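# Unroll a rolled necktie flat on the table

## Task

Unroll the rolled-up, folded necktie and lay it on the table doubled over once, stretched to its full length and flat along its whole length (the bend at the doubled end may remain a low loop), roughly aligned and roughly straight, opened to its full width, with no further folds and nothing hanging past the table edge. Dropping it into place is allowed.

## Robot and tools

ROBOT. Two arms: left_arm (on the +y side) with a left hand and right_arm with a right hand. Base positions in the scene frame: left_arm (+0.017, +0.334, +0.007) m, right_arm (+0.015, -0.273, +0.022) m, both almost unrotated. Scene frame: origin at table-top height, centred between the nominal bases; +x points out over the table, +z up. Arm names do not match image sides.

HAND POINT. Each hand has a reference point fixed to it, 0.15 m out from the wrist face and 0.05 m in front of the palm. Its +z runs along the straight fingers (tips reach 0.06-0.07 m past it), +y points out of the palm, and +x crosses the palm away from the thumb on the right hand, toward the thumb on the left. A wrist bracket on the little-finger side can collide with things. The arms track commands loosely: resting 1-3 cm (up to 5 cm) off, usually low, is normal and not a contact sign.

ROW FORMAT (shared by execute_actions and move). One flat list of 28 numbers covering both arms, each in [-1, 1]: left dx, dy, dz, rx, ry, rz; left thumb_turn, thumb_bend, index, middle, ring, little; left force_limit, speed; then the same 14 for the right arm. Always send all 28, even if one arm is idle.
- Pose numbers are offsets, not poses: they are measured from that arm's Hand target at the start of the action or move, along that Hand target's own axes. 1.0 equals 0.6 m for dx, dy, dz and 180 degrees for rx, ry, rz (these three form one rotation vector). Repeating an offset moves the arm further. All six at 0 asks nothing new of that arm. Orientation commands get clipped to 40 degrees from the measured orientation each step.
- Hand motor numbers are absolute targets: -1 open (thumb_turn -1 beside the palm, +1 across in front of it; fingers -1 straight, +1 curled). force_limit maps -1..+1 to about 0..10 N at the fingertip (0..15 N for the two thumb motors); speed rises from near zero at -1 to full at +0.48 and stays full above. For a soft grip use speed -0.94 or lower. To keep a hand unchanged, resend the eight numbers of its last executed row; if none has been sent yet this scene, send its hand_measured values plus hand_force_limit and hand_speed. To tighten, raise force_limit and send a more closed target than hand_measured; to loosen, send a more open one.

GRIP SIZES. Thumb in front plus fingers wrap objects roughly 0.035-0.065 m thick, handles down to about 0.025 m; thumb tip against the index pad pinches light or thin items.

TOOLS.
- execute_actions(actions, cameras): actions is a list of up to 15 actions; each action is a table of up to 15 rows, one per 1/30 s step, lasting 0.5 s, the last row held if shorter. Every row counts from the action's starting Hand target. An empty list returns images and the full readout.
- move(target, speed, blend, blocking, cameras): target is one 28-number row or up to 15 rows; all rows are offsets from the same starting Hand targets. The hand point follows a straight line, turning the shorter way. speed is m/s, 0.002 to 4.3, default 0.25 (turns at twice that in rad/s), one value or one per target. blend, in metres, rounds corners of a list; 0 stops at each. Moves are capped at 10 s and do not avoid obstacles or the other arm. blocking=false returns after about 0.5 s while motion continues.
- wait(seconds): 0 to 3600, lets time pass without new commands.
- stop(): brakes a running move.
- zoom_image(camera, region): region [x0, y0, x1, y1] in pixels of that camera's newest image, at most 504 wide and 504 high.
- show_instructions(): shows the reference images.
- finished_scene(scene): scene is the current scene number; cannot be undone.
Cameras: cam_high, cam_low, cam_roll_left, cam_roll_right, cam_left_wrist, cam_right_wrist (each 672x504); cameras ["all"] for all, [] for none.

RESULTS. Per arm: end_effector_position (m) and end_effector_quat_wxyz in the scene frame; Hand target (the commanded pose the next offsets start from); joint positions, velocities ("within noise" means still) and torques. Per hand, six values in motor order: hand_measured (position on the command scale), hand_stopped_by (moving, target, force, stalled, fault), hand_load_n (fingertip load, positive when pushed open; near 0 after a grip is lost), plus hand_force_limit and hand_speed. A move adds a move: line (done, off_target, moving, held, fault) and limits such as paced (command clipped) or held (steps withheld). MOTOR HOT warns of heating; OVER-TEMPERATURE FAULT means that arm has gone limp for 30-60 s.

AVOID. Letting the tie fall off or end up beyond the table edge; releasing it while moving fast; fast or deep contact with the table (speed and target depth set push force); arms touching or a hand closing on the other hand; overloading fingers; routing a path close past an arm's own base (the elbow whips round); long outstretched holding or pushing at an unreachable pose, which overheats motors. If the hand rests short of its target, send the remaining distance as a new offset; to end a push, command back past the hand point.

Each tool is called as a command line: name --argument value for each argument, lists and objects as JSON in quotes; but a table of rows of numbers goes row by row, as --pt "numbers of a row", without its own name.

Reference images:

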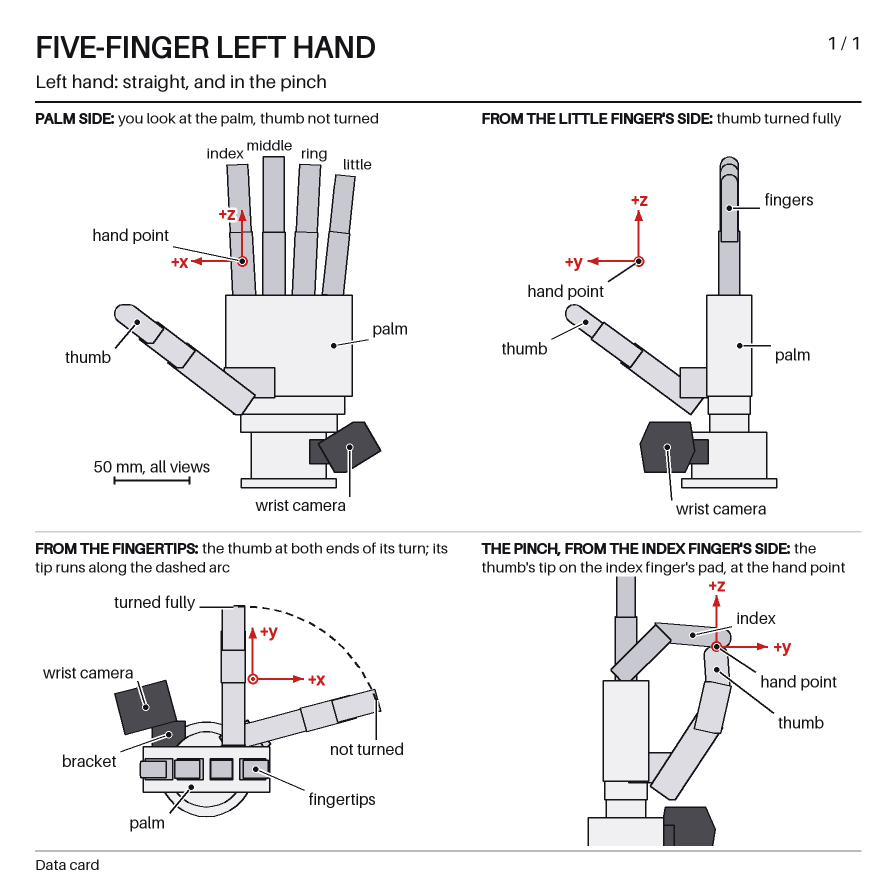

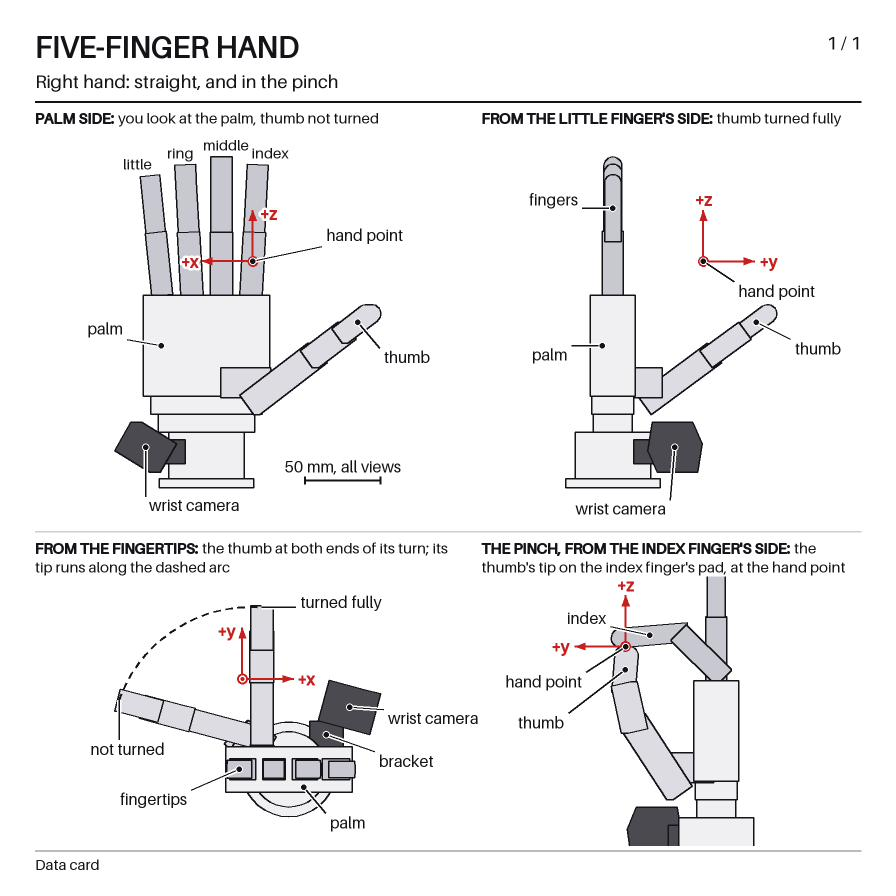

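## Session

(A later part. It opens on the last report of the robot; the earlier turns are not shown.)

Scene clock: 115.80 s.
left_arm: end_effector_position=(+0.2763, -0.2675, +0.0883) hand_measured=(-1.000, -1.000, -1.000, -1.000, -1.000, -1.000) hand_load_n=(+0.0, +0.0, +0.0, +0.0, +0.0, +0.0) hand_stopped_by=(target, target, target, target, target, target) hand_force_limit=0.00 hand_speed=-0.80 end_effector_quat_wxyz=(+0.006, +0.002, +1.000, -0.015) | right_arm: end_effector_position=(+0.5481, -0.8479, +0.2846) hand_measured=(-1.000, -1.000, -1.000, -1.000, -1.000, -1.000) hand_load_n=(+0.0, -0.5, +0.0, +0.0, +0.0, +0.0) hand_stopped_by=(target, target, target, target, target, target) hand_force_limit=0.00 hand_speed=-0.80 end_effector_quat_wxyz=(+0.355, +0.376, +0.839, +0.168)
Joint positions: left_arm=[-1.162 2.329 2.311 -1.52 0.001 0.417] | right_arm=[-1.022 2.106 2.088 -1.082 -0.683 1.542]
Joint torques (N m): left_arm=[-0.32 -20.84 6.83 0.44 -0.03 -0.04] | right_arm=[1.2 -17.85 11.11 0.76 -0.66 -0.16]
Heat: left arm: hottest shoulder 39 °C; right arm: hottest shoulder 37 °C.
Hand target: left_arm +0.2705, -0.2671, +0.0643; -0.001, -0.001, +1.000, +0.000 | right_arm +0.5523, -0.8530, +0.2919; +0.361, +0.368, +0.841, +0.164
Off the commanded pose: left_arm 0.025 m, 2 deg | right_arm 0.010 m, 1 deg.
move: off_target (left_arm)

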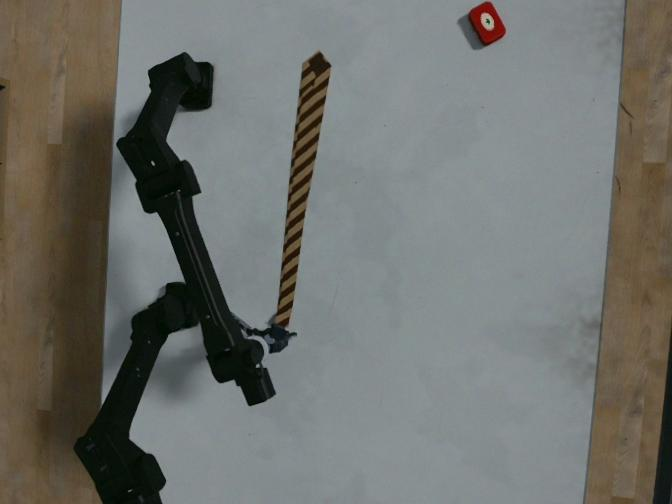

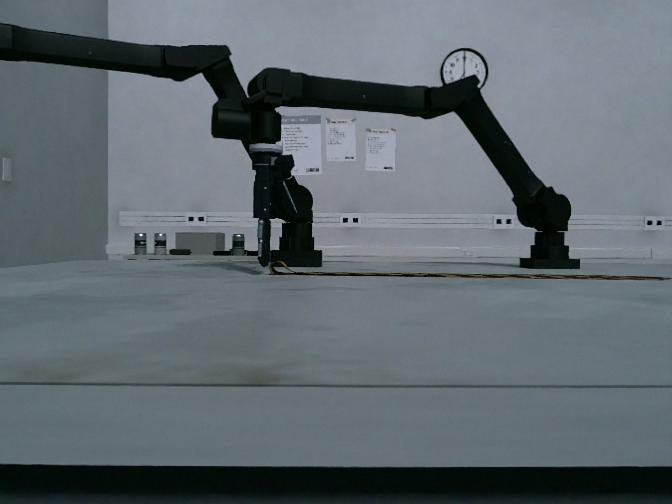

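move --pt "0 0 -0.1 0 0 0 -1 -1 -1 -1 -1 -1 0 -0.8 0 0 0 0 0 0 -1 -1 -1 -1 -1 -1 0 -0.8" --pt "0 0.06 -0.1 0 0 0 -1 -1 -1 -1 -1 -1 0 -0.8 0 0 0 0 0 0 -1 -1 -1 -1 -1 -1 0 -0.8" --pt "0 0.06 0.028 0 0 0 -1 -1 -1 -1 -1 -1 0 -0.8 0 0 0 0 0 0 -1 -1 -1 -1 -1 -1 0 -0.8" --speed '[0.15,0.15,0.05]' --cameras '["cam_high","cam_roll_right"]'

zoom_image --camera "cam_roll_right" --region '[240, 240, 340, 300]'

Scene clock: 125.10 s.
left_arm: end_effector_position=(+0.2637, -0.2388, +0.0751) hand_measured=(-1.000, -1.000, -1.000, -1.000, -1.000, -1.000) hand_load_n=(+0.0, +0.0, +0.0, -2.5, +0.0, +0.0) hand_stopped_by=(target, target, target, target, target, target) hand_force_limit=0.00 hand_speed=-0.80 end_effector_quat_wxyz=(+0.006, +0.002, +1.000, -0.013) | right_arm: end_effector_position=(+0.5481, -0.8479, +0.2846) hand_measured=(-1.000, -1.000, -1.000, -1.000, -1.000, -1.000) hand_load_n=(+0.0, +0.0, +0.0, +0.0, +0.0, +0.0) hand_stopped_by=(target, target, target, target, target, target) hand_force_limit=0.00 hand_speed=-0.80 end_effector_quat_wxyz=(+0.355, +0.376, +0.839, +0.168)
Joint positions: left_arm=[-1.162 2.22 2.081 -1.403 0.001 0.417] | right_arm=[-1.022 2.106 2.088 -1.082 -0.683 1.542]
Joint torques (N m): left_arm=[1.26 -19.9 5.52 1.18 -0.01 0.16] | right_arm=[1.2 -17.96 11.11 0.73 -0.66 -0.15]
Heat: left arm: hottest shoulder 40 °C; right arm: hottest shoulder 37 °C.
Hand target: left_arm +0.2704, -0.2311, +0.0474; -0.001, -0.001, +1.000, +0.000 | right_arm +0.5523, -0.8530, +0.2919; +0.361, +0.368, +0.841, +0.164
Off the commanded pose: left_arm 0.029 m, 2 deg | right_arm 0.010 m, 1 deg.
move: off_target (left_arm)

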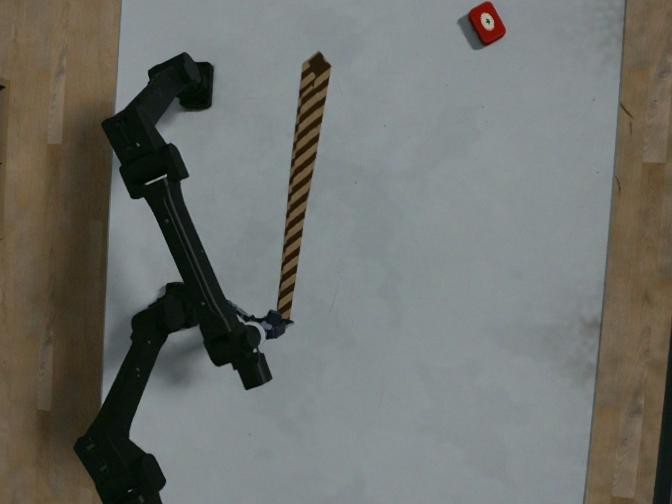

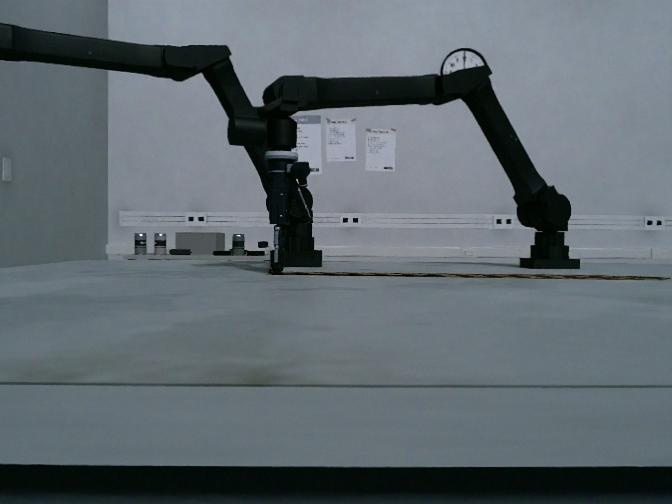

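Scaled by 5.040 from the camera's image (finer frame: 960x720).

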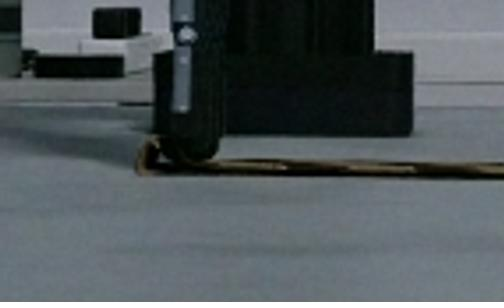

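move --pt "0 0 -0.2 0 0 0 -1 -1 -1 -1 -1 -1 0 -0.8 0 0 0 0 0 0 -1 -1 -1 -1 -1 -1 0 -0.8" --pt "0.05 0.35 -0.33 0 0 0 -1 -1 -1 -1 -1 -1 0 -0.8 0 0 0 0 0 0 -1 -1 -1 -1 -1 -1 0 -0.8" --speed '[0.1,0.3]' --cameras '["cam_high","cam_roll_right"]'

zoom_image --camera "cam_roll_right" --region '[240, 240, 340, 300]'

zoom_image --camera "cam_high" --region '[180, 40, 480, 350]'

Scene clock: 132.03 s.
left_arm: end_effector_position=(+0.2389, -0.0270, +0.2530) hand_measured=(-1.000, -1.000, -1.000, -1.000, -1.000, -1.000) hand_load_n=(+0.0, +0.0, +0.0, +0.0, +0.0, +0.0) hand_stopped_by=(target, target, target, target, target, target) hand_force_limit=0.00 hand_speed=-0.80 end_effector_quat_wxyz=(+0.006, -0.004, +1.000, -0.010) | right_arm: end_effector_position=(+0.5481, -0.8479, +0.2846) hand_measured=(-1.000, -1.000, -1.000, -1.000, -1.000, -1.000) hand_load_n=(+0.0, +0.0, +0.0, +0.0, +0.0, +0.0) hand_stopped_by=(target, target, target, target, target, target) hand_force_limit=0.00 hand_speed=-0.80 end_effector_quat_wxyz=(+0.355, +0.376, +0.839, +0.168)
Joint positions: left_arm=[-1.033 1.606 1.63 -1.572 0.001 0.535] | right_arm=[-1.022 2.106 2.088 -1.082 -0.683 1.542]
Joint torques (N m): left_arm=[0.79 -13.16 6.71 -0.13 -0.01 0.21] | right_arm=[1.14 -17.96 11.1 0.76 -0.67 -0.16]
Heat: left arm: hottest shoulder 40 °C; right arm: hottest shoulder 37 °C.
Hand target: left_arm +0.2400, -0.0212, +0.2457; -0.001, -0.001, +1.000, +0.000 | right_arm +0.5523, -0.8530, +0.2919; +0.361, +0.368, +0.841, +0.164
Off the commanded pose: left_arm 0.009 m, 1 deg | right_arm 0.010 m, 1 deg.
move: done

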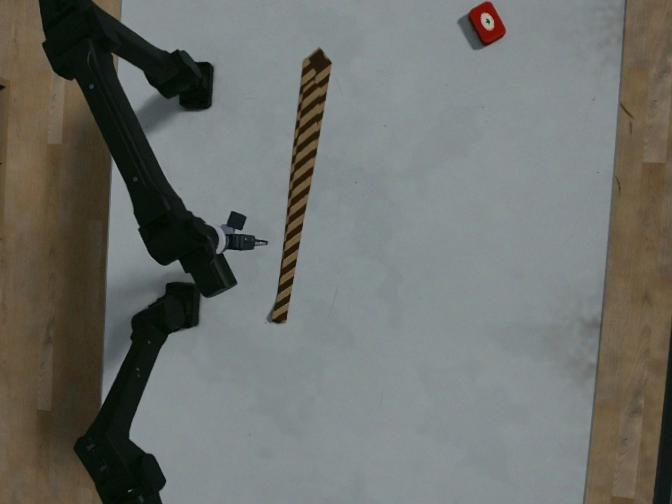

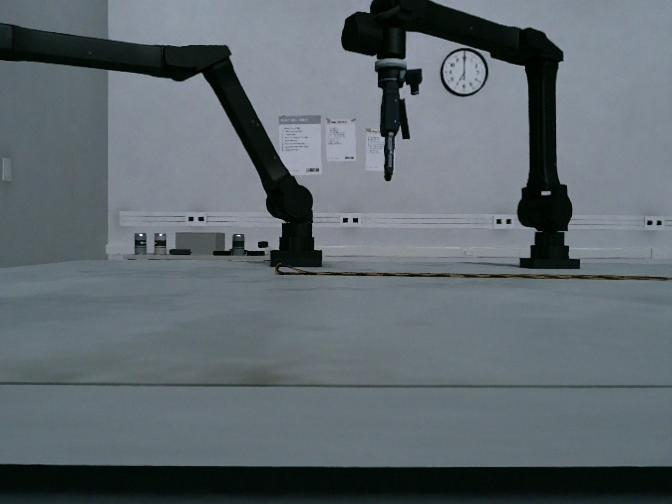

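Scaled by 5.040 from the camera's image (finer frame: 960x720).

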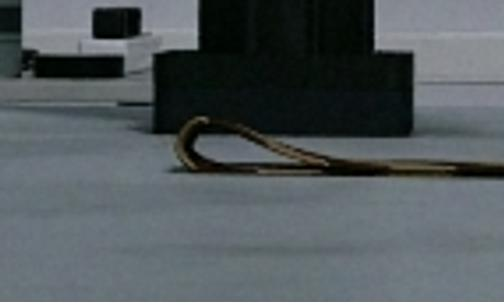

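Scaled by 1.626 from the camera's image (finer frame: 960x720).

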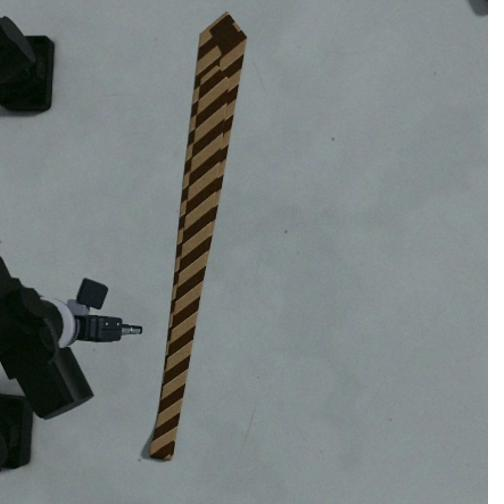

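finished_scene --scene 1

The scene is finished: the task was done.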